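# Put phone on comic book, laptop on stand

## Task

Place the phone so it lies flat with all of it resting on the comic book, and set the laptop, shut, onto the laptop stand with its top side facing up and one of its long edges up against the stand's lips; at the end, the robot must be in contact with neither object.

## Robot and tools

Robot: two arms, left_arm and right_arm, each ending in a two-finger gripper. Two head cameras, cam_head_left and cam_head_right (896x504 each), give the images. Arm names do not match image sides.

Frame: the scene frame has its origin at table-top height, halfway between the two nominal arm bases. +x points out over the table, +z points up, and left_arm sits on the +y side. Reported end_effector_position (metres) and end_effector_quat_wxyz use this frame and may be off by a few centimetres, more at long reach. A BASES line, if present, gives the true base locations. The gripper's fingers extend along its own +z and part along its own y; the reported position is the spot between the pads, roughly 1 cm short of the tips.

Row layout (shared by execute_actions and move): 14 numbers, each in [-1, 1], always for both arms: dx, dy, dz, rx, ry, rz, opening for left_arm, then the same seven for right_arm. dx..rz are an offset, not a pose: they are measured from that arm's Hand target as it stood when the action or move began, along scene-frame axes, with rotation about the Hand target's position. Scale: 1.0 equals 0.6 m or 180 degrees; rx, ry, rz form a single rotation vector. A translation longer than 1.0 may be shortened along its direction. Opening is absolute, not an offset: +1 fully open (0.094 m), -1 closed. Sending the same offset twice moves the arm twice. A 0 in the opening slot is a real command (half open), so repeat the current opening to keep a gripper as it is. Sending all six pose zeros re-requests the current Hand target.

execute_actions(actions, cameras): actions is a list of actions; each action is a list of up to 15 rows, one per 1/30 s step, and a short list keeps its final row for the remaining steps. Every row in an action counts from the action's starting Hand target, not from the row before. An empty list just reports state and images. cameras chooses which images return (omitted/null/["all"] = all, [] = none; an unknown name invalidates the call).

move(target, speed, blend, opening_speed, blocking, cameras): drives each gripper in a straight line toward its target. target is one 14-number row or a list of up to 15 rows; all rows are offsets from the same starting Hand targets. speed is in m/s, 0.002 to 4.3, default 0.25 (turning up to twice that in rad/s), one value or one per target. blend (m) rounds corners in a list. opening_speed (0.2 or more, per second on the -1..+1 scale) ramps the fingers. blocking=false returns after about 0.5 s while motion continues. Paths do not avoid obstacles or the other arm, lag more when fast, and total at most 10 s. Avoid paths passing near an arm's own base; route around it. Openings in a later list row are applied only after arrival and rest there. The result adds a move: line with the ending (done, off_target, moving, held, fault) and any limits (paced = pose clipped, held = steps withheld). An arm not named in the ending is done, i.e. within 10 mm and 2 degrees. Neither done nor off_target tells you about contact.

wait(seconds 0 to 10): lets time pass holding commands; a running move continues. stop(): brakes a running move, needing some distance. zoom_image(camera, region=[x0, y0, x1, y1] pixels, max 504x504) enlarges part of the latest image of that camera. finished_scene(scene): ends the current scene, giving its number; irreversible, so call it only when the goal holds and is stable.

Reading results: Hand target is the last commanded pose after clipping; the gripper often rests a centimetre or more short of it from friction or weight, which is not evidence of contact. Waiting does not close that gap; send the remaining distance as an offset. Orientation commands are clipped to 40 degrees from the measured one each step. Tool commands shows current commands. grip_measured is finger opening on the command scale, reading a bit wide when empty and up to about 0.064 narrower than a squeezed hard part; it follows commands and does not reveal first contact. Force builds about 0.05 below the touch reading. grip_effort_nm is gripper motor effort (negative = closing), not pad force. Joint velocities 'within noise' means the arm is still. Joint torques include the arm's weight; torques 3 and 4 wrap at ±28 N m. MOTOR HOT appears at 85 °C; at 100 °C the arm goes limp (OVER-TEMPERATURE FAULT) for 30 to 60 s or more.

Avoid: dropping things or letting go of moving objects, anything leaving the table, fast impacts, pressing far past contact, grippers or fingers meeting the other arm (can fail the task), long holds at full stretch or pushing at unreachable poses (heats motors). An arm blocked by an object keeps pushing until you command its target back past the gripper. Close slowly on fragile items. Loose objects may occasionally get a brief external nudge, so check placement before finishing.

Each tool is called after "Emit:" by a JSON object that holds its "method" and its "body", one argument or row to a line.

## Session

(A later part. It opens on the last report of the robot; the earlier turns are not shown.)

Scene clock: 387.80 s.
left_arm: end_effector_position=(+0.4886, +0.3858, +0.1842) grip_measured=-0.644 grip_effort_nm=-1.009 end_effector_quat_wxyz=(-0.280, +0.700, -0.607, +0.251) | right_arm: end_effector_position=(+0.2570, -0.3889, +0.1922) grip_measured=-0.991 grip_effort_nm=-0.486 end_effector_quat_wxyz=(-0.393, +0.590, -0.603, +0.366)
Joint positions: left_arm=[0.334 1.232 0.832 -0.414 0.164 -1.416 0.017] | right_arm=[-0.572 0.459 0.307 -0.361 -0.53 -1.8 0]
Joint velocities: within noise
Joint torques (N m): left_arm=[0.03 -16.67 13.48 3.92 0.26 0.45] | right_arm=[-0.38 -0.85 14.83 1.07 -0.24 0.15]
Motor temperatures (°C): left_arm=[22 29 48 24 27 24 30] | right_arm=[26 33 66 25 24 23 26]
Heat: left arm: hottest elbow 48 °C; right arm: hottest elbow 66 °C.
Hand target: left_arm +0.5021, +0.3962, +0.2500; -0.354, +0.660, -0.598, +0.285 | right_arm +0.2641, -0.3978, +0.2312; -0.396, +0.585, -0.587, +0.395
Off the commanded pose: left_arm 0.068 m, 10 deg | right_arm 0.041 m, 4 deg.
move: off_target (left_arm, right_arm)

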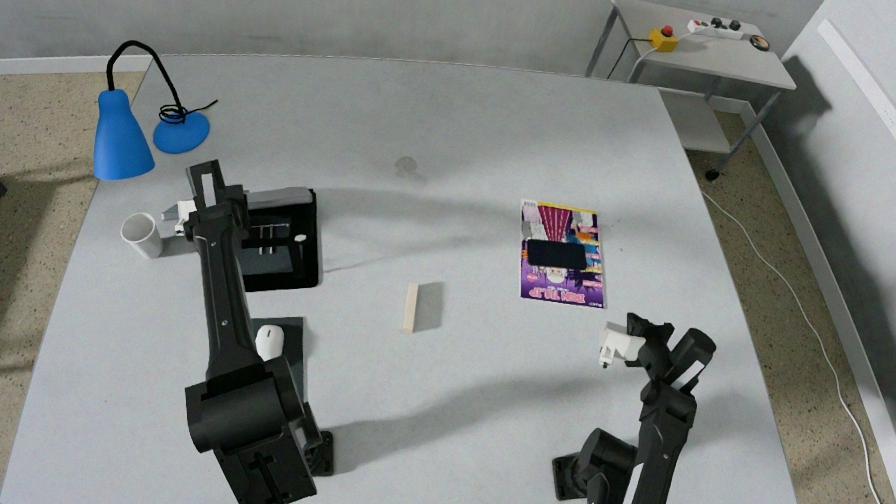

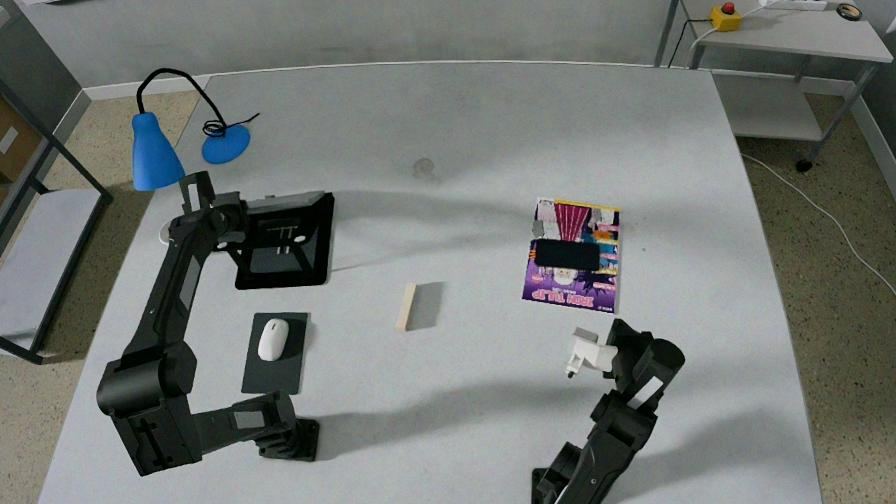

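Emit:
{"method": "move", "body": {
  "target": [-0.032,-0.004,-0.042,0.0055,-0.044,0.0,-1,0,0,0,0,0,0,-1],
  "speed": 0.04
}}

Emit:
{"method": "zoom_image", "body": {
  "camera": "cam_head_left",
  "region": [230, 170, 330, 230]
}}

Emit:
{"method": "zoom_image", "body": {
  "camera": "cam_head_right",
  "region": [245, 175, 345, 235]
}}

Scene clock: 396.53 s.
left_arm: end_effector_position=(+0.4683, +0.3826, +0.1625) grip_measured=-0.644 grip_effort_nm=-1.009 end_effector_quat_wxyz=(-0.330, +0.675, -0.591, +0.293) | right_arm: end_effector_position=(+0.2570, -0.3889, +0.1922) grip_measured=-0.991 grip_effort_nm=-0.486 end_effector_quat_wxyz=(-0.393, +0.590, -0.603, +0.366)
Joint positions: left_arm=[0.358 1.176 0.647 -0.145 0.206 -1.416 0.017] | right_arm=[-0.572 0.459 0.307 -0.361 -0.53 -1.8 0]
Joint velocities: within noise
Joint torques (N m): left_arm=[-0.21 -14.74 12.81 3.89 0.32 0.24] | right_arm=[-0.32 -0.91 14.84 1.05 -0.22 0.15]
Motor temperatures (°C): left_arm=[22 29 47 24 27 24 30] | right_arm=[26 33 66 25 24 23 26]
Heat: left arm: hottest elbow 47 °C; right arm: hottest elbow 66 °C.
Hand target: left_arm +0.4828, +0.3938, +0.2246; -0.400, +0.636, -0.575, +0.325 | right_arm +0.2641, -0.3978, +0.2312; -0.396, +0.585, -0.587, +0.395
Off the commanded pose: left_arm 0.065 m, 10 deg | right_arm 0.041 m, 4 deg.
move: off_target (left_arm, right_arm)

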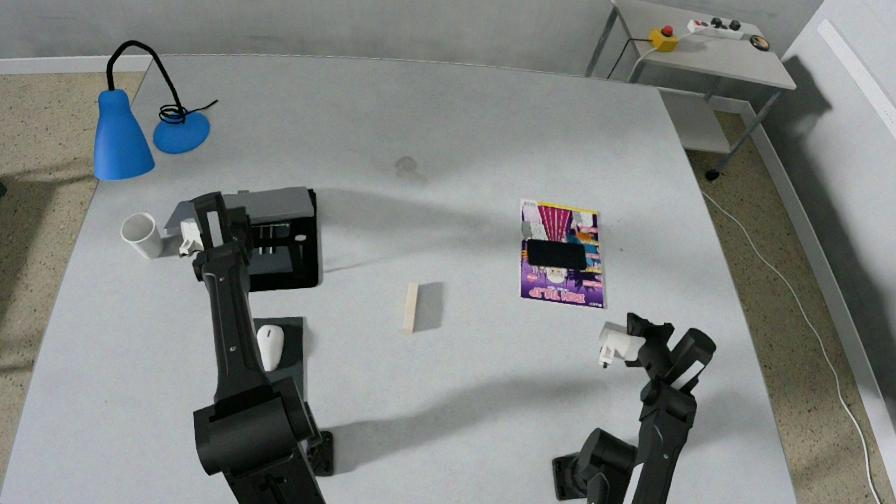

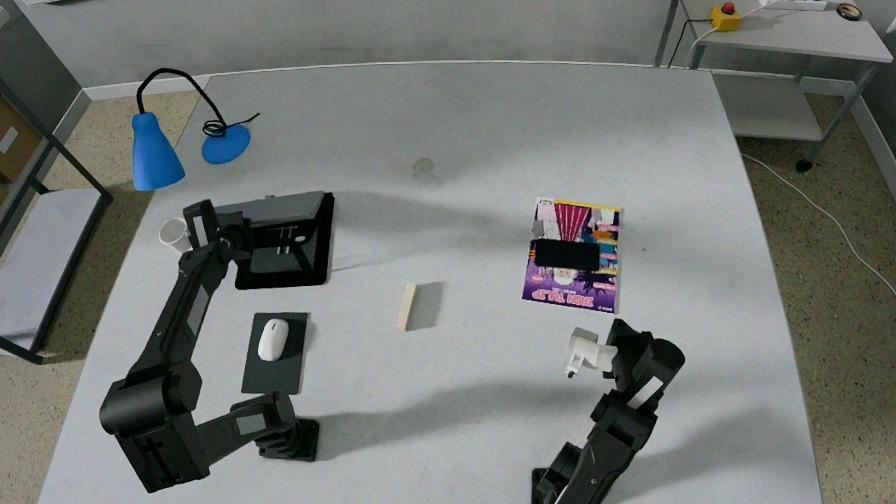

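Scaled by 5.040.

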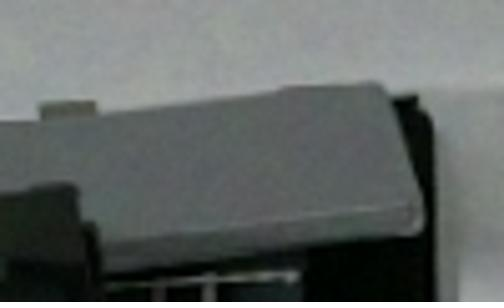

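Scaled by 5.040.

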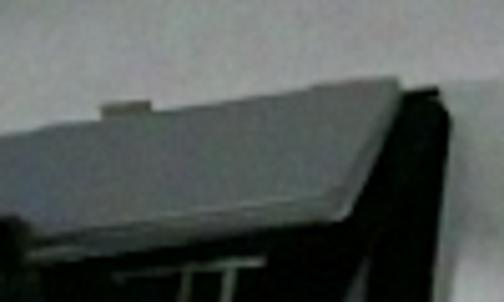

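Emit:
{"method": "move", "body": {
  "target": [-0.012,0.0,-0.022,0.002,-0.018,-0.008,-1,0,0,0,0,0,0,-1],
  "speed": 0.04
}}

Emit:
{"method": "zoom_image", "body": {
  "camera": "cam_head_left",
  "region": [150, 170, 330, 278]
}}

Emit:
{"method": "zoom_image", "body": {
  "camera": "cam_head_right",
  "region": [165, 175, 345, 283]
}}

Scene clock: 404.60 s.
left_arm: end_effector_position=(+0.4605, +0.3827, +0.1528) grip_measured=-0.644 grip_effort_nm=-1.009 end_effector_quat_wxyz=(-0.347, +0.660, -0.586, +0.317) | right_arm: end_effector_position=(+0.2570, -0.3889, +0.1922) grip_measured=-0.991 grip_effort_nm=-0.486 end_effector_quat_wxyz=(-0.393, +0.590, -0.603, +0.366)
Joint positions: left_arm=[0.383 1.172 0.576 -0.02 0.253 -1.411 0.017] | right_arm=[-0.572 0.459 0.307 -0.361 -0.53 -1.8 0]
Joint velocities: within noise
Joint torques (N m): left_arm=[-0.56 -13.92 12.74 4.23 0.49 0.29] | right_arm=[-0.38 -0.85 14.84 1.06 -0.23 0.15]
Motor temperatures (°C): left_arm=[22 29 46 24 27 24 30] | right_arm=[26 33 66 25 24 23 26]
Heat: left arm: hottest elbow 46 °C; right arm: hottest elbow 66 °C.
Hand target: left_arm +0.4756, +0.3938, +0.2114; -0.414, +0.618, -0.572, +0.346 | right_arm +0.2641, -0.3978, +0.2312; -0.396, +0.585, -0.587, +0.395
Off the commanded pose: left_arm 0.062 m, 10 deg | right_arm 0.041 m, 4 deg.
move: off_target (left_arm, right_arm)

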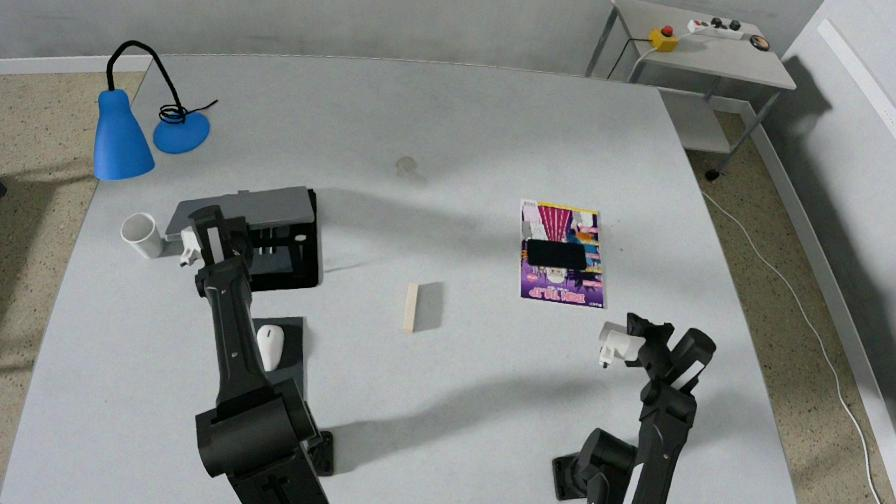

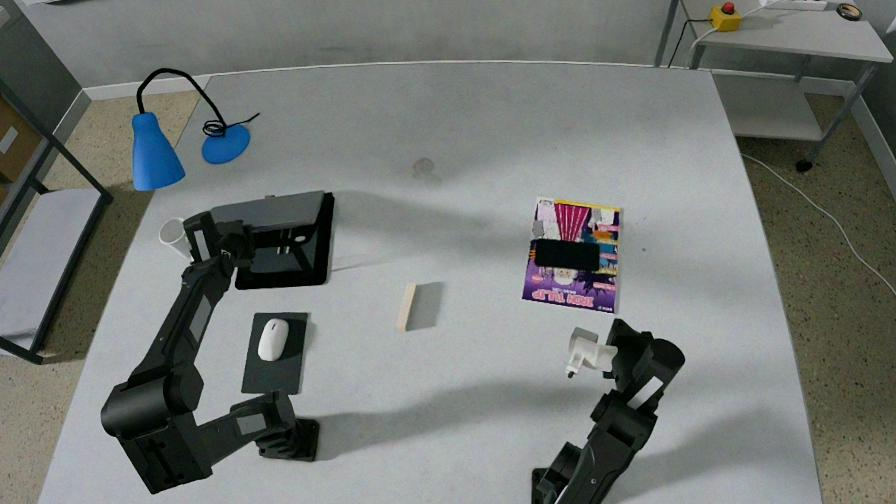

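Scaled by 2.800.

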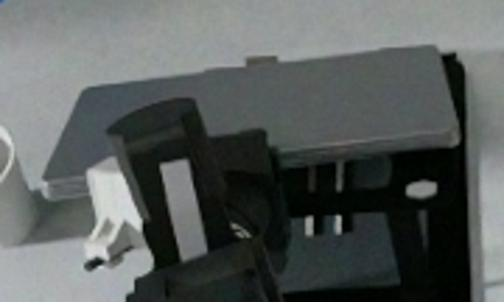

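Scaled by 2.800.

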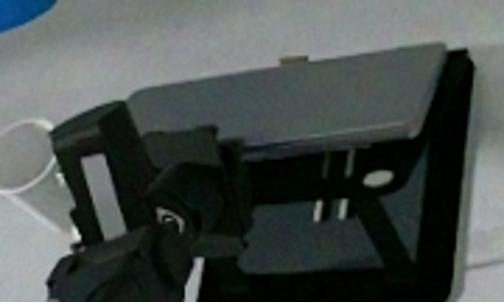

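Emit:
{"method": "move", "body": {
  "target": [
    [-0.01,0,0.06,0,0,0,-1,0,0,0,0,0,0,-1],
    [-0.002,-0.08,0.06,0,0,0,-1,0,0,0,0,0,0,-1]
  ],
  "speed": 0.06
}}

Emit:
{"method": "zoom_image", "body": {
  "camera": "cam_head_left",
  "region": [150, 170, 340, 284]
}}

Emit:
{"method": "zoom_image", "body": {
  "camera": "cam_head_right",
  "region": [165, 165, 355, 279]
}}

Scene clock: 417.10 s.
left_arm: end_effector_position=(+0.4527, +0.3523, +0.1658) grip_measured=-0.644 grip_effort_nm=-1.009 end_effector_quat_wxyz=(-0.344, +0.672, -0.586, +0.295) | right_arm: end_effector_position=(+0.2570, -0.3889, +0.1922) grip_measured=-0.991 grip_effort_nm=-0.491 end_effector_quat_wxyz=(-0.393, +0.590, -0.603, +0.366)
Joint positions: left_arm=[0.278 1.085 0.576 -0.127 0.131 -1.466 0.017] | right_arm=[-0.572 0.459 0.307 -0.361 -0.53 -1.8 0]
Joint velocities: within noise
Joint torques (N m): left_arm=[-3.49 -14.86 15.38 3.55 0.35 0.13] | right_arm=[-0.38 -0.91 14.83 1.06 -0.23 0.15]
Motor temperatures (°C): left_arm=[22 29 45 25 28 24 30] | right_arm=[26 33 67 25 24 23 26]
Heat: left arm: hottest elbow 45 °C; right arm: hottest elbow 67 °C.
Hand target: left_arm +0.4744, +0.3459, +0.2476; -0.414, +0.618, -0.572, +0.346 | right_arm +0.2641, -0.3978, +0.2312; -0.396, +0.585, -0.587, +0.395
Off the commanded pose: left_arm 0.085 m, 12 deg | right_arm 0.041 m, 4 deg.
move: off_target (left_arm, right_arm)

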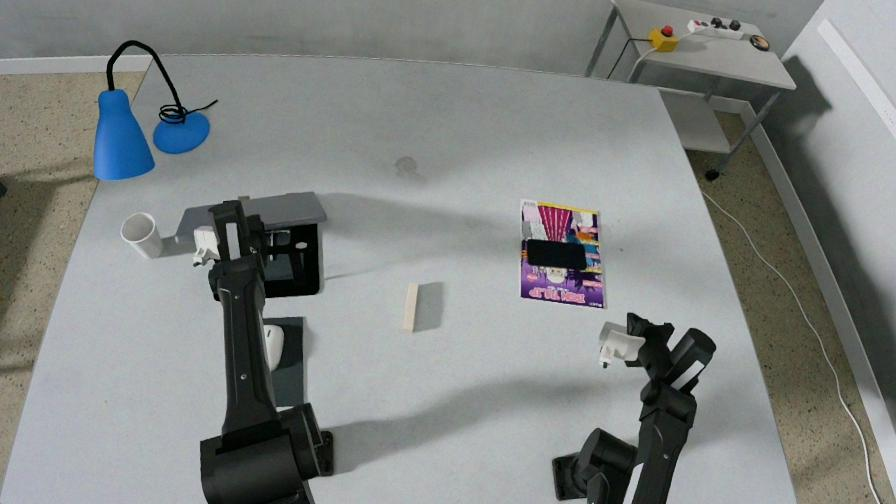

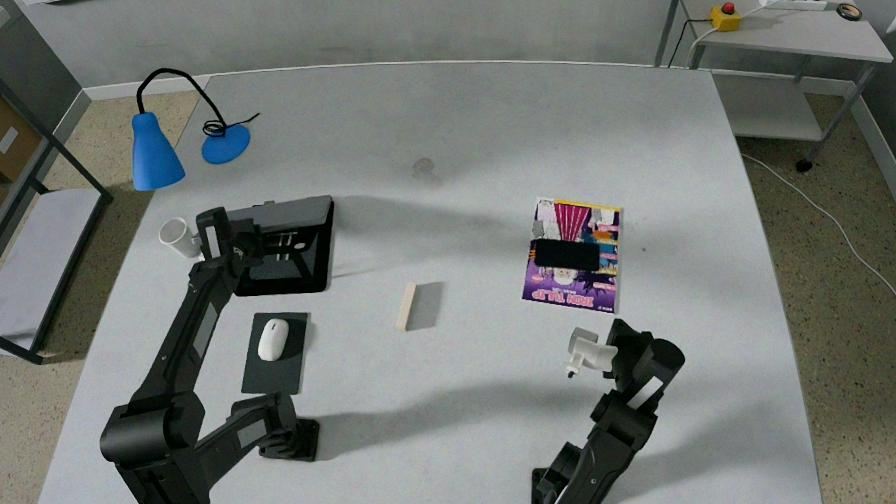

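Scaled by 2.653.

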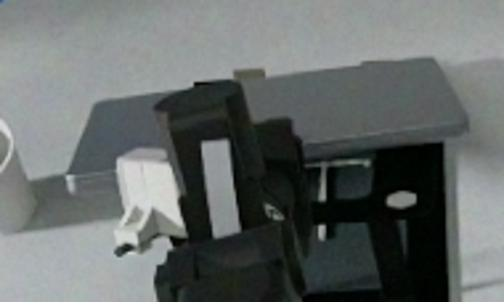

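Scaled by 2.653.

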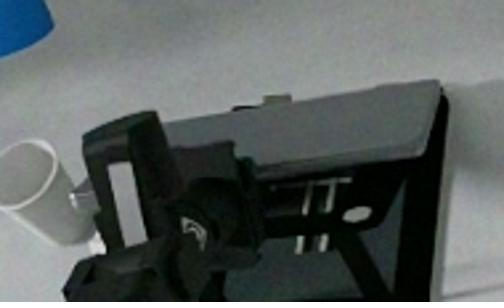

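Emit:
{"method": "move", "body": {
  "target": [
    [0,0,0.07,0,0,0,-1,0,0,0,0,0,0,-1]
  ],
  "speed": 0.06
}}

Emit:
{"method": "zoom_image", "body": {
  "camera": "cam_head_left",
  "region": [150, 170, 340, 304]
}}

Emit:
{"method": "zoom_image", "body": {
  "camera": "cam_head_right",
  "region": [165, 165, 355, 299]
}}

Scene clock: 422.57 s.
left_arm: end_effector_position=(+0.4324, +0.3438, +0.1770) grip_measured=-0.644 grip_effort_nm=-1.009 end_effector_quat_wxyz=(-0.329, +0.678, -0.591, +0.288) | right_arm: end_effector_position=(+0.2570, -0.3889, +0.1922) grip_measured=-0.991 grip_effort_nm=-0.491 end_effector_quat_wxyz=(-0.393, +0.590, -0.603, +0.366)
Joint positions: left_arm=[0.273 0.998 0.576 -0.25 0.131 -1.469 0.017] | right_arm=[-0.572 0.459 0.307 -0.361 -0.53 -1.8 0]
Joint velocities: within noise
Joint torques (N m): left_arm=[-3.19 -12.63 22.69 2.58 0.34 0.22] | right_arm=[-0.38 -0.91 14.83 1.07 -0.23 0.15]
Motor temperatures (°C): left_arm=[22 29 45 25 28 24 30] | right_arm=[26 32 67 25 24 23 26]
Heat: left arm: hottest elbow 45 °C; right arm: hottest elbow 67 °C.
Hand target: left_arm +0.4745, +0.3458, +0.2895; -0.414, +0.618, -0.572, +0.346 | right_arm +0.2641, -0.3978, +0.2312; -0.396, +0.585, -0.587, +0.395
Off the commanded pose: left_arm 0.120 m, 14 deg | right_arm 0.041 m, 4 deg.
move: off_target (left_arm, right_arm)

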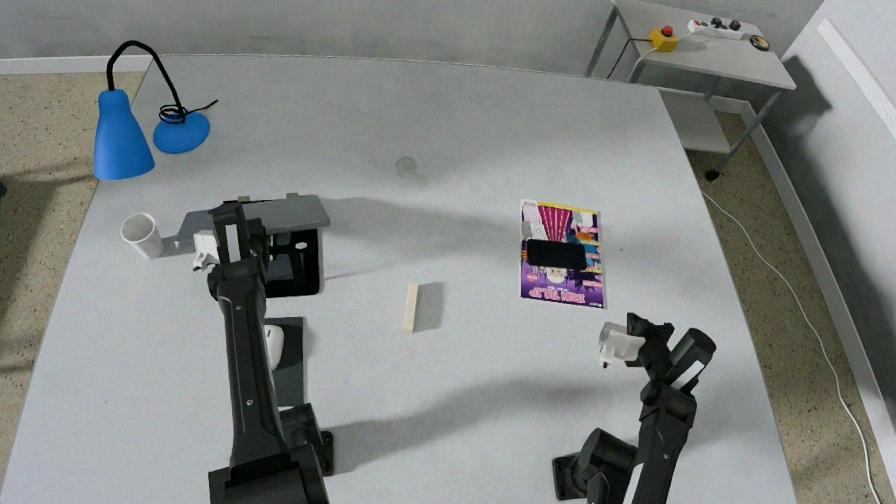

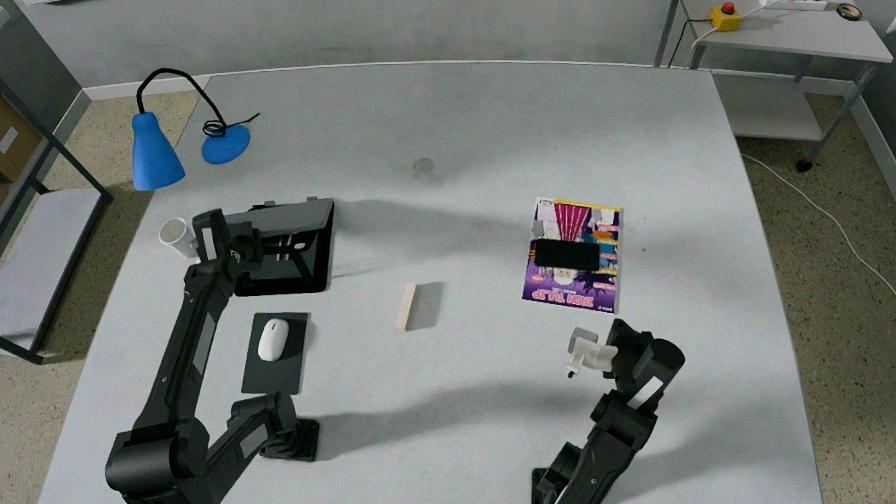

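Scaled by 2.653.

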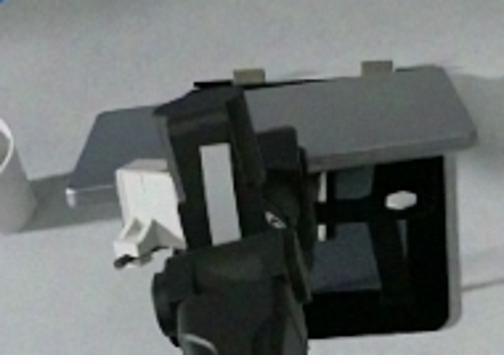

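Scaled by 2.653.

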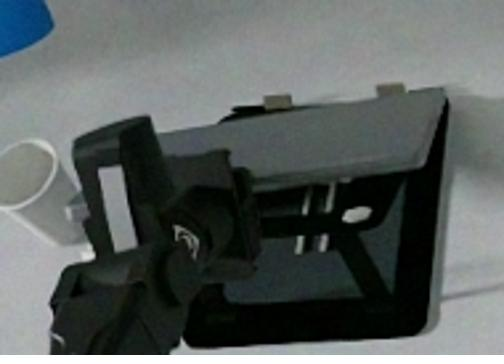

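Emit:
{"method": "move", "body": {
  "target": [
    [0.0,0,0.05,0,0,0,-1,0,0,0,0,0,0,-1],
    [0.01,-0.055,0.05,0,0,-0.022,-1,0,0,0,0,0,0,-1]
  ],
  "speed": 0.06
}}

Emit:
{"method": "zoom_image", "body": {
  "camera": "cam_head_left",
  "region": [150, 170, 340, 304]
}}

Emit:
{"method": "zoom_image", "body": {
  "camera": "cam_head_right",
  "region": [165, 165, 355, 299]
}}

Scene clock: 430.80 s.
left_arm: end_effector_position=(+0.4291, +0.3128, +0.1896) grip_measured=-0.644 grip_effort_nm=-1.009 end_effector_quat_wxyz=(-0.306, +0.667, -0.613, +0.293) | right_arm: end_effector_position=(+0.2570, -0.3889, +0.1922) grip_measured=-0.991 grip_effort_nm=-0.491 end_effector_quat_wxyz=(-0.393, +0.590, -0.603, +0.366)
Joint positions: left_arm=[0.2 0.955 0.605 -0.352 0.127 -1.485 0.017] | right_arm=[-0.572 0.459 0.307 -0.361 -0.53 -1.8 0]
Joint velocities: within noise
Joint torques (N m): left_arm=[-2.55 -12.81 25.72 2.69 0.22 0.32] | right_arm=[-0.32 -0.91 14.84 1.07 -0.23 0.15]
Motor temperatures (°C): left_arm=[22 29 47 24 27 24 30] | right_arm=[26 32 67 25 24 23 26]
Heat: left arm: hottest elbow 47 °C; right arm: hottest elbow 67 °C.
Hand target: left_arm +0.4804, +0.3128, +0.3195; -0.402, +0.598, -0.593, +0.360 | right_arm +0.2641, -0.3978, +0.2312; -0.396, +0.585, -0.587, +0.395
Off the commanded pose: left_arm 0.140 m, 16 deg | right_arm 0.041 m, 4 deg.
move: off_target (left_arm, right_arm)

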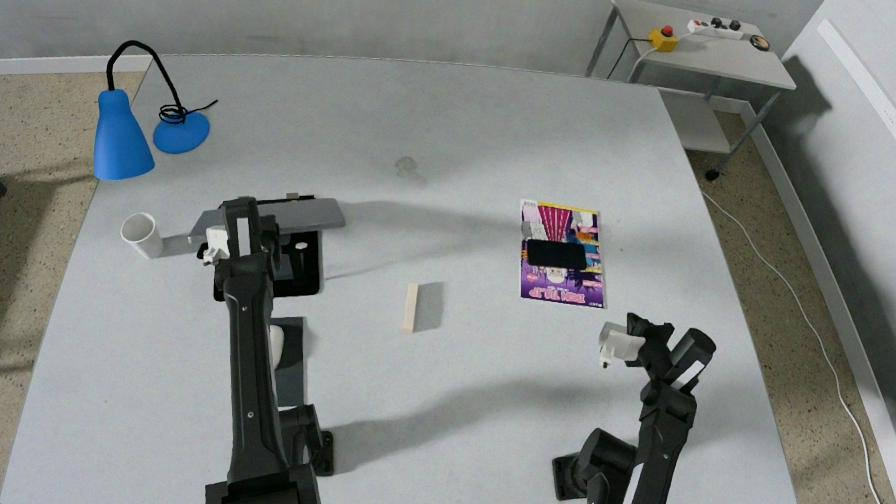

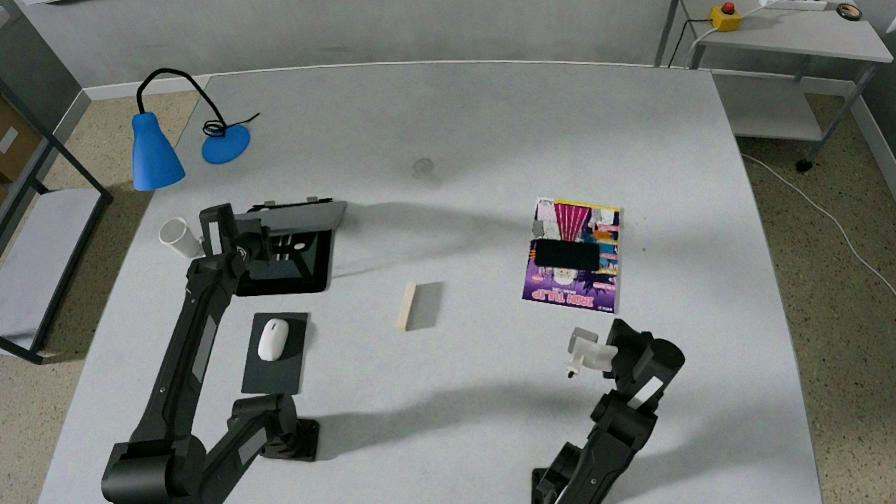

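Scaled by 2.653.

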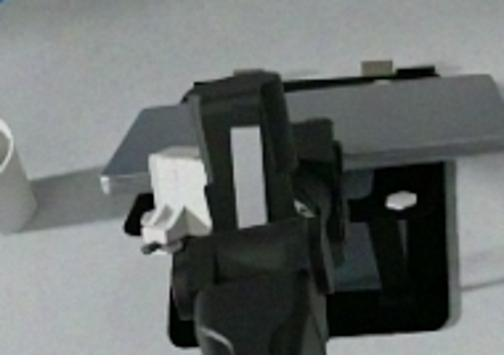

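Scaled by 2.653.

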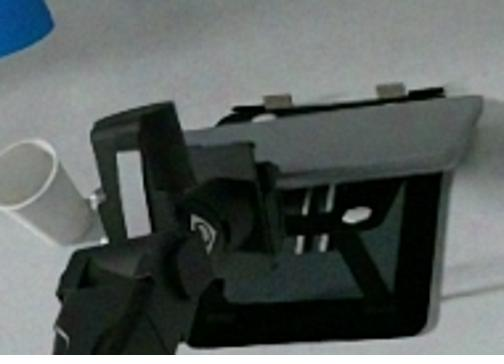

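Emit:
{"method": "move", "body": {
  "target": [
    [0.03,0.0,0.0,0,0,-0.011,-1,0,0,0,0,0,0,-1],
    [0.03,0.0,-0.05,0,-0.0,-0.011,-1,0,0,0,0,0,0,-1]
  ],
  "speed": 0.05
}}

Emit:
{"method": "zoom_image", "body": {
  "camera": "cam_head_left",
  "region": [150, 170, 340, 304]
}}

Emit:
{"method": "zoom_image", "body": {
  "camera": "cam_head_right",
  "region": [165, 165, 355, 299]
}}

Scene clock: 438.33 s.
left_arm: end_effector_position=(+0.4441, +0.3099, +0.1847) grip_measured=-0.645 grip_effort_nm=-1.009 end_effector_quat_wxyz=(-0.300, +0.657, -0.621, +0.304) | right_arm: end_effector_position=(+0.2570, -0.3889, +0.1922) grip_measured=-0.991 grip_effort_nm=-0.496 end_effector_quat_wxyz=(-0.393, +0.590, -0.603, +0.366)
Joint positions: left_arm=[0.198 1.01 0.618 -0.305 0.159 -1.473 0.017] | right_arm=[-0.572 0.459 0.307 -0.361 -0.53 -1.8 0]
Joint velocities: within noise
Joint torques (N m): left_arm=[-2.78 -10.81 21.75 4.97 0.27 0.33] | right_arm=[-0.32 -0.85 14.84 1.06 -0.24 0.15]
Motor temperatures (°C): left_arm=[22 28 51 24 27 24 30] | right_arm=[26 32 67 25 24 23 26]
Heat: left arm: hottest elbow 51 °C; right arm: hottest elbow 67 °C.
Hand target: left_arm +0.4984, +0.3127, +0.2894; -0.395, +0.588, -0.603, +0.367 | right_arm +0.2641, -0.3978, +0.2312; -0.396, +0.585, -0.587, +0.395
Off the commanded pose: left_arm 0.118 m, 15 deg | right_arm 0.041 m, 4 deg.
move: off_target (left_arm, right_arm)

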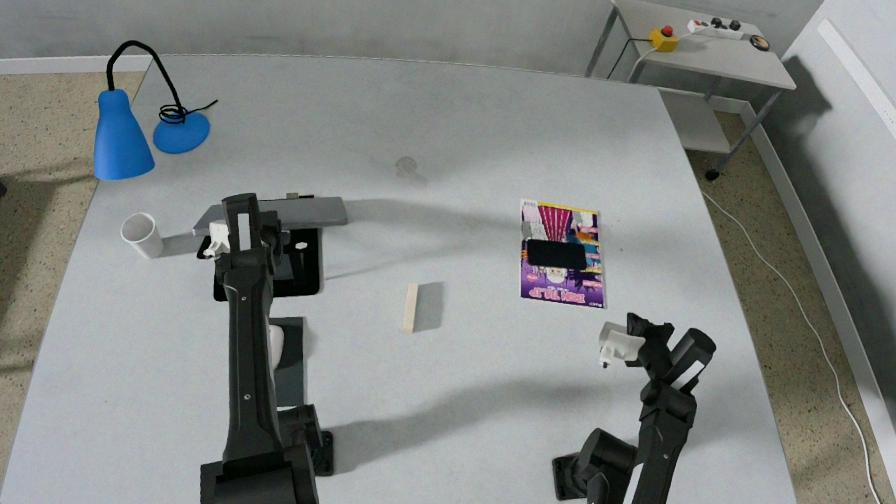

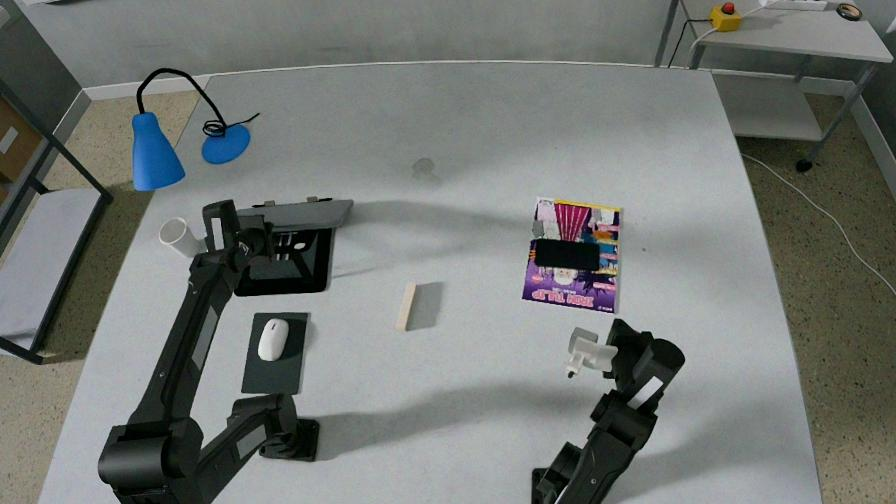

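Scaled by 2.653.

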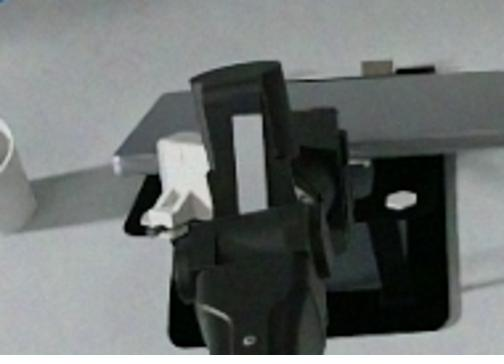

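Scaled by 2.653.

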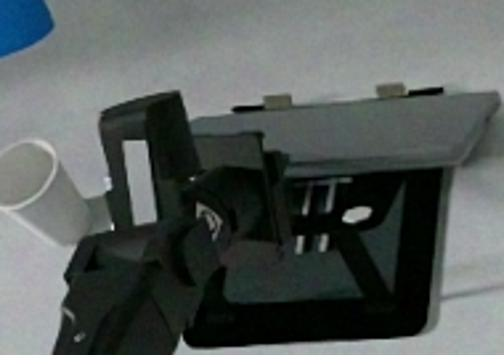

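Emit:
{"method": "move", "body": {
  "target": [-0.004,0.0,-0.045,0,-0.0,0,-1,0,0,0,0,0,0,-1],
  "speed": 0.05
}}

Emit:
{"method": "zoom_image", "body": {
  "camera": "cam_head_left",
  "region": [150, 170, 340, 304]
}}

Emit:
{"method": "zoom_image", "body": {
  "camera": "cam_head_right",
  "region": [165, 165, 355, 299]
}}

Scene clock: 442.40 s.
left_arm: end_effector_position=(+0.4578, +0.3127, +0.1778) grip_measured=-0.645 grip_effort_nm=-1.009 end_effector_quat_wxyz=(-0.310, +0.650, -0.622, +0.309) | right_arm: end_effector_position=(+0.2570, -0.3889, +0.1922) grip_measured=-0.991 grip_effort_nm=-0.491 end_effector_quat_wxyz=(-0.393, +0.590, -0.603, +0.366)
Joint positions: left_arm=[0.198 1.062 0.618 -0.231 0.16 -1.465 0.017] | right_arm=[-0.572 0.459 0.307 -0.361 -0.53 -1.8 0]
Joint velocities: within noise
Joint torques (N m): left_arm=[-2.49 -11.58 17.07 5.59 0.36 0.29] | right_arm=[-0.38 -0.85 14.83 1.06 -0.23 0.15]
Motor temperatures (°C): left_arm=[22 28 53 25 27 24 30] | right_arm=[26 32 67 25 24 23 26]
Heat: left arm: hottest elbow 53 °C; right arm: hottest elbow 67 °C.
Hand target: left_arm +0.4960, +0.3129, +0.2625; -0.396, +0.588, -0.603, +0.367 | right_arm +0.2641, -0.3978, +0.2312; -0.396, +0.585, -0.587, +0.395
Off the commanded pose: left_arm 0.093 m, 14 deg | right_arm 0.041 m, 4 deg.
move: off_target (left_arm, right_arm)

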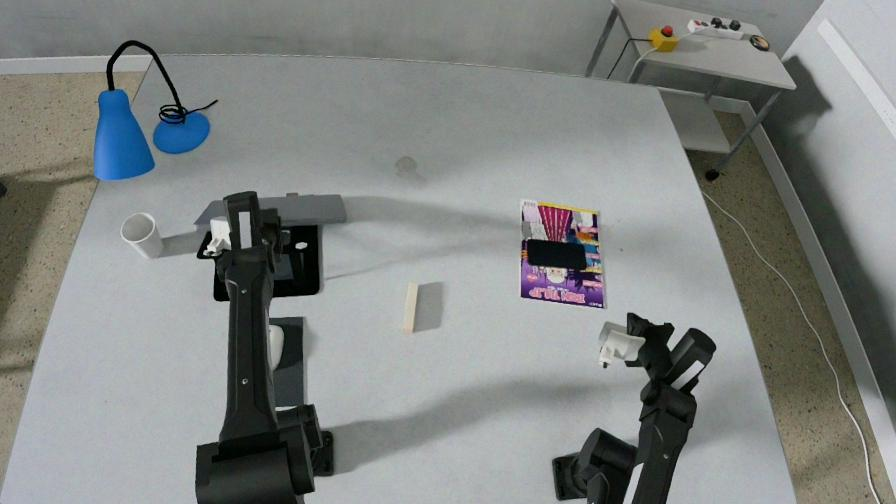

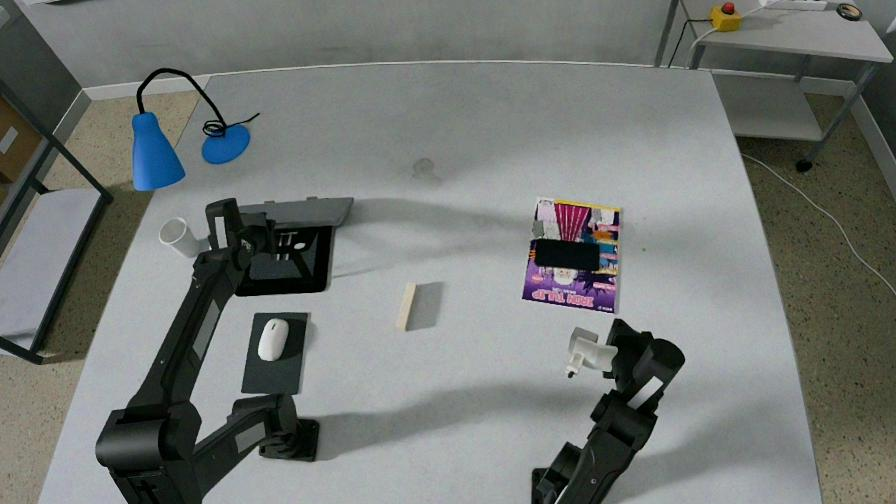

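Scaled by 2.653.

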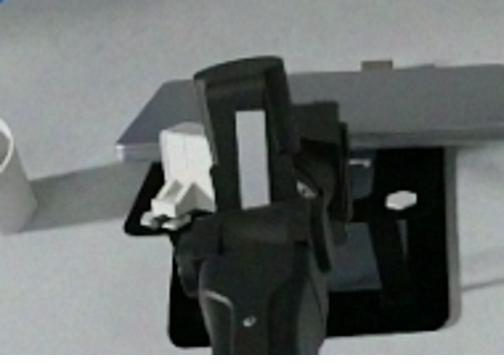

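Scaled by 2.653.

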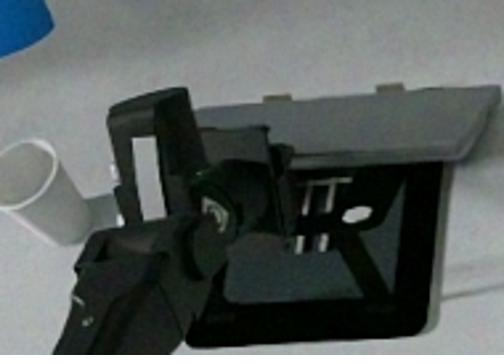

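Emit:
{"method": "move", "body": {
  "target": [-0.035,0.0,-0.042,0.001,-0.018,0,-1,0,0,0,0,0,0,-1],
  "speed": 0.05
}}

Emit:
{"method": "zoom_image", "body": {
  "camera": "cam_head_left",
  "region": [150, 170, 340, 304]
}}

Emit:
{"method": "zoom_image", "body": {
  "camera": "cam_head_right",
  "region": [165, 165, 355, 299]
}}

Scene clock: 446.33 s.
left_arm: end_effector_position=(+0.4514, +0.3089, +0.1598) grip_measured=-0.645 grip_effort_nm=-1.009 end_effector_quat_wxyz=(-0.334, +0.633, -0.615, +0.332) | right_arm: end_effector_position=(+0.2570, -0.3889, +0.1922) grip_measured=-0.991 grip_effort_nm=-0.491 end_effector_quat_wxyz=(-0.393, +0.590, -0.603, +0.366)
Joint positions: left_arm=[0.198 1.062 0.521 -0.06 0.173 -1.465 0.017] | right_arm=[-0.572 0.459 0.307 -0.361 -0.53 -1.8 0]
Joint velocities: within noise
Joint torques (N m): left_arm=[-0.79 -12.81 14.22 5.19 0.41 0.32] | right_arm=[-0.38 -0.79 14.83 1.05 -0.23 0.15]
Motor temperatures (°C): left_arm=[22 28 53 25 27 24 30] | right_arm=[26 32 67 25 24 23 26]
Heat: left arm: hottest elbow 53 °C; right arm: hottest elbow 67 °C.
Hand target: left_arm +0.4750, +0.3129, +0.2373; -0.413, +0.576, -0.592, +0.382 | right_arm +0.2641, -0.3978, +0.2312; -0.396, +0.585, -0.587, +0.395
Off the commanded pose: left_arm 0.081 m, 13 deg | right_arm 0.041 m, 4 deg.
move: off_target (left_arm, right_arm)

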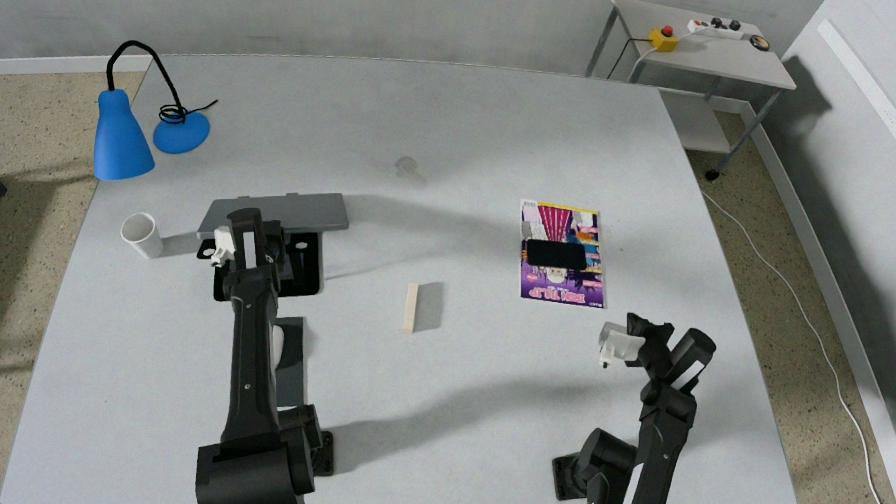

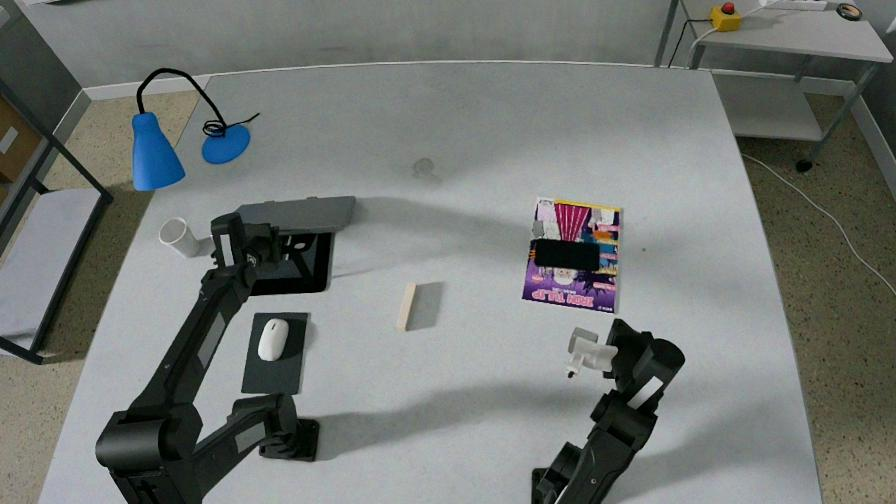

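Scaled by 2.653.

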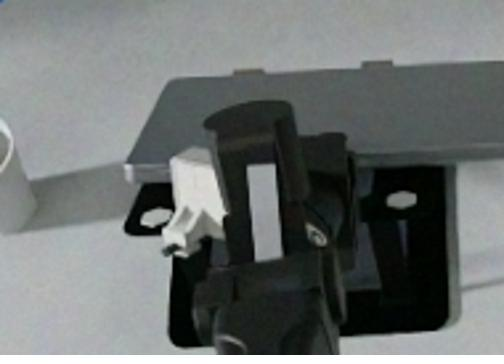

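Scaled by 2.653.

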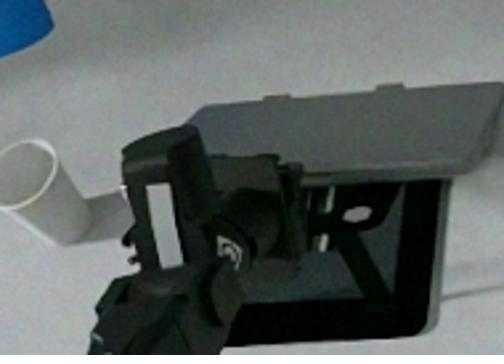

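Emit:
{"method": "move", "body": {
  "target": [-0.02,0.004,-0.045,0.0,-0.008,0,-1,0,0,0,0,0,0,-1],
  "speed": 0.05
}}

Emit:
{"method": "zoom_image", "body": {
  "camera": "cam_head_left",
  "region": [150, 170, 340, 304]
}}

Emit:
{"method": "zoom_image", "body": {
  "camera": "cam_head_right",
  "region": [165, 165, 355, 299]
}}

Scene clock: 453.60 s.
left_arm: end_effector_position=(+0.4451, +0.3075, +0.1521) grip_measured=-0.645 grip_effort_nm=-1.004 end_effector_quat_wxyz=(-0.354, +0.618, -0.607, +0.353) | right_arm: end_effector_position=(+0.2570, -0.3889, +0.1922) grip_measured=-0.991 grip_effort_nm=-0.486 end_effector_quat_wxyz=(-0.393, +0.590, -0.603, +0.366)
Joint positions: left_arm=[0.206 1.059 0.452 0.07 0.194 -1.465 0.017] | right_arm=[-0.572 0.459 0.307 -0.361 -0.53 -1.8 0]
Joint velocities: within noise
Joint torques (N m): left_arm=[-0.56 -10.75 12.55 4.85 0.42 0.3] | right_arm=[-0.32 -0.91 14.8 1.06 -0.23 0.15]
Motor temperatures (°C): left_arm=[22 28 52 25 27 24 30] | right_arm=[26 32 67 25 24 23 26]
Heat: left arm: hottest elbow 52 °C; right arm: hottest elbow 67 °C.
Hand target: left_arm +0.4630, +0.3152, +0.2102; -0.421, +0.571, -0.587, +0.389 | right_arm +0.2641, -0.3978, +0.2312; -0.396, +0.585, -0.587, +0.395
Off the commanded pose: left_arm 0.061 m, 11 deg | right_arm 0.041 m, 4 deg.
move: off_target (left_arm, right_arm)

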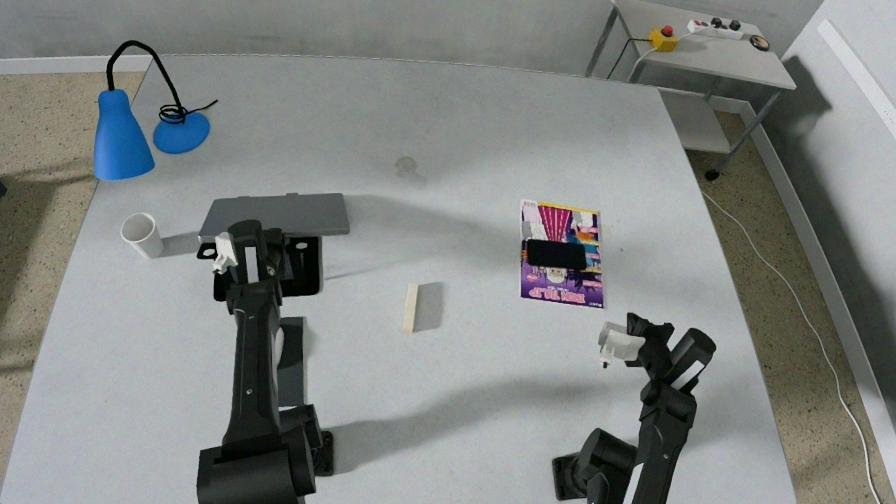

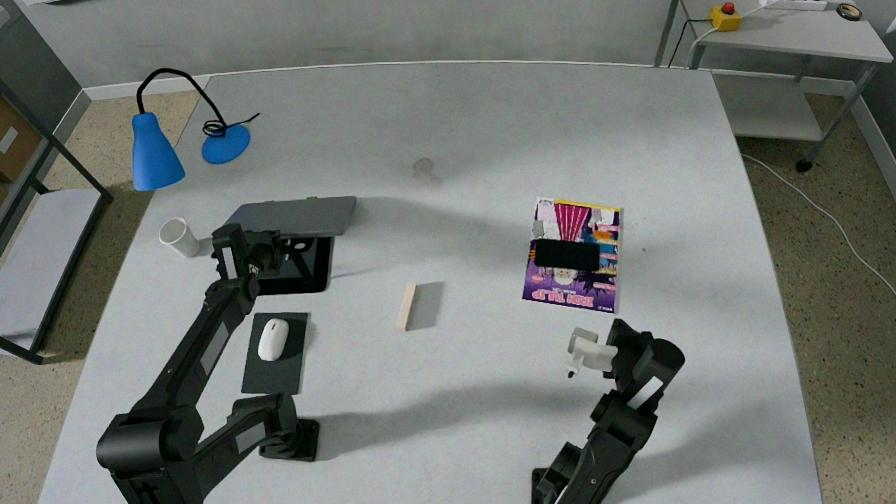

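Scaled by 2.653.

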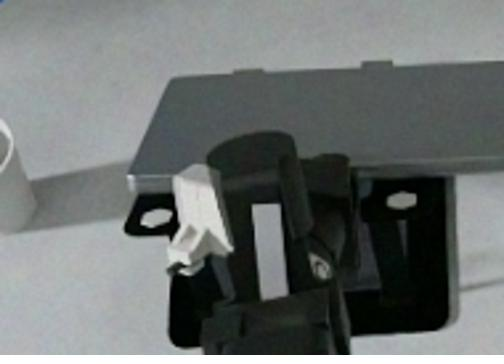

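Scaled by 2.653.

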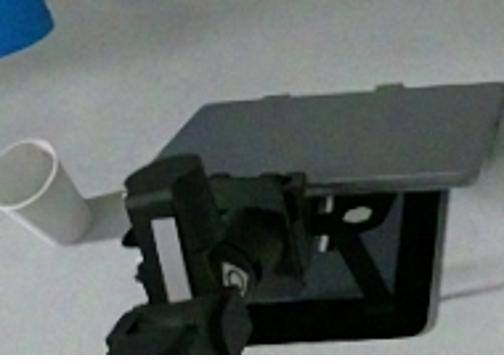

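Emit:
{"method": "move", "body": {
  "target": [-0.012,0.0,-0.04,0.0,-0.0,0,-1,0,0,0,0,0,0,-1],
  "speed": 0.05
}}

Emit:
{"method": "zoom_image", "body": {
  "camera": "cam_head_left",
  "region": [150, 170, 340, 304]
}}

Emit:
{"method": "zoom_image", "body": {
  "camera": "cam_head_right",
  "region": [165, 165, 355, 299]
}}

Scene clock: 457.27 s.
left_arm: end_effector_position=(+0.4440, +0.3074, +0.1535) grip_measured=-0.645 grip_effort_nm=-1.009 end_effector_quat_wxyz=(-0.373, +0.604, -0.599, +0.369) | right_arm: end_effector_position=(+0.2570, -0.3889, +0.1922) grip_measured=-0.991 grip_effort_nm=-0.491 end_effector_quat_wxyz=(-0.393, +0.590, -0.603, +0.366)
Joint positions: left_arm=[0.212 1.06 0.416 0.168 0.206 -1.465 0.017] | right_arm=[-0.572 0.459 0.307 -0.361 -0.53 -1.8 0]
Joint velocities: within noise
Joint torques (N m): left_arm=[-0.32 -7.71 10.93 4.93 0.26 0.29] | right_arm=[-0.44 -0.91 14.83 1.05 -0.24 0.15]
Motor temperatures (°C): left_arm=[22 28 51 25 27 24 30] | right_arm=[26 32 67 25 24 23 26]
Heat: left arm: hottest elbow 51 °C; right arm: hottest elbow 67 °C.
Hand target: left_arm +0.4559, +0.3152, +0.1863; -0.421, +0.571, -0.587, +0.389 | right_arm +0.2641, -0.3978, +0.2312; -0.396, +0.585, -0.587, +0.395
Off the commanded pose: left_arm 0.036 m, 7 deg | right_arm 0.041 m, 4 deg.
move: off_target (left_arm, right_arm)

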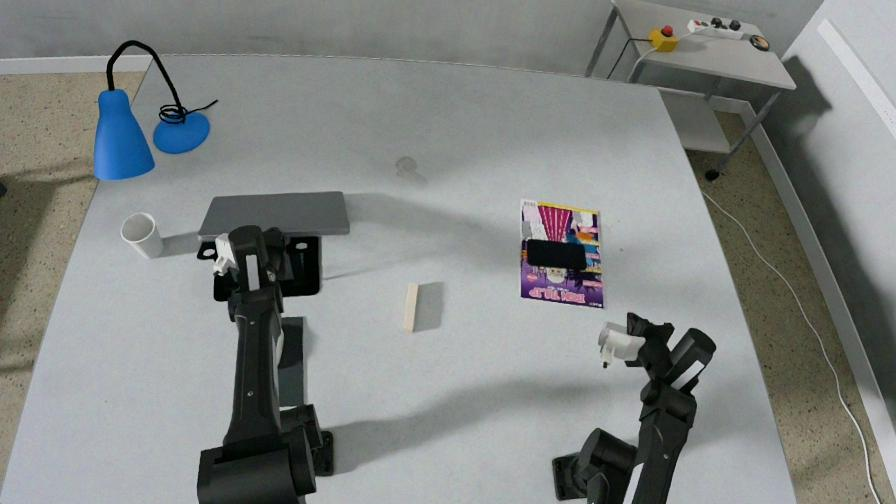

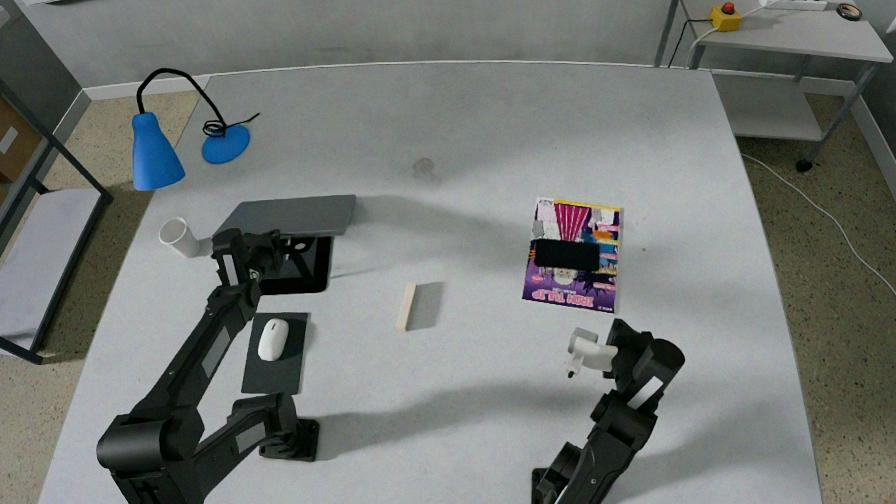

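Scaled by 2.653.

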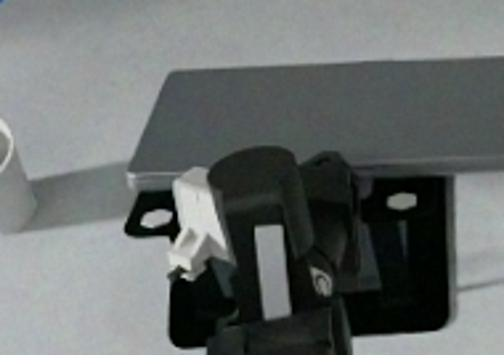

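Scaled by 2.653.

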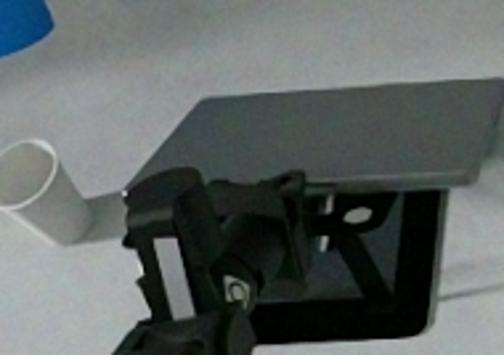

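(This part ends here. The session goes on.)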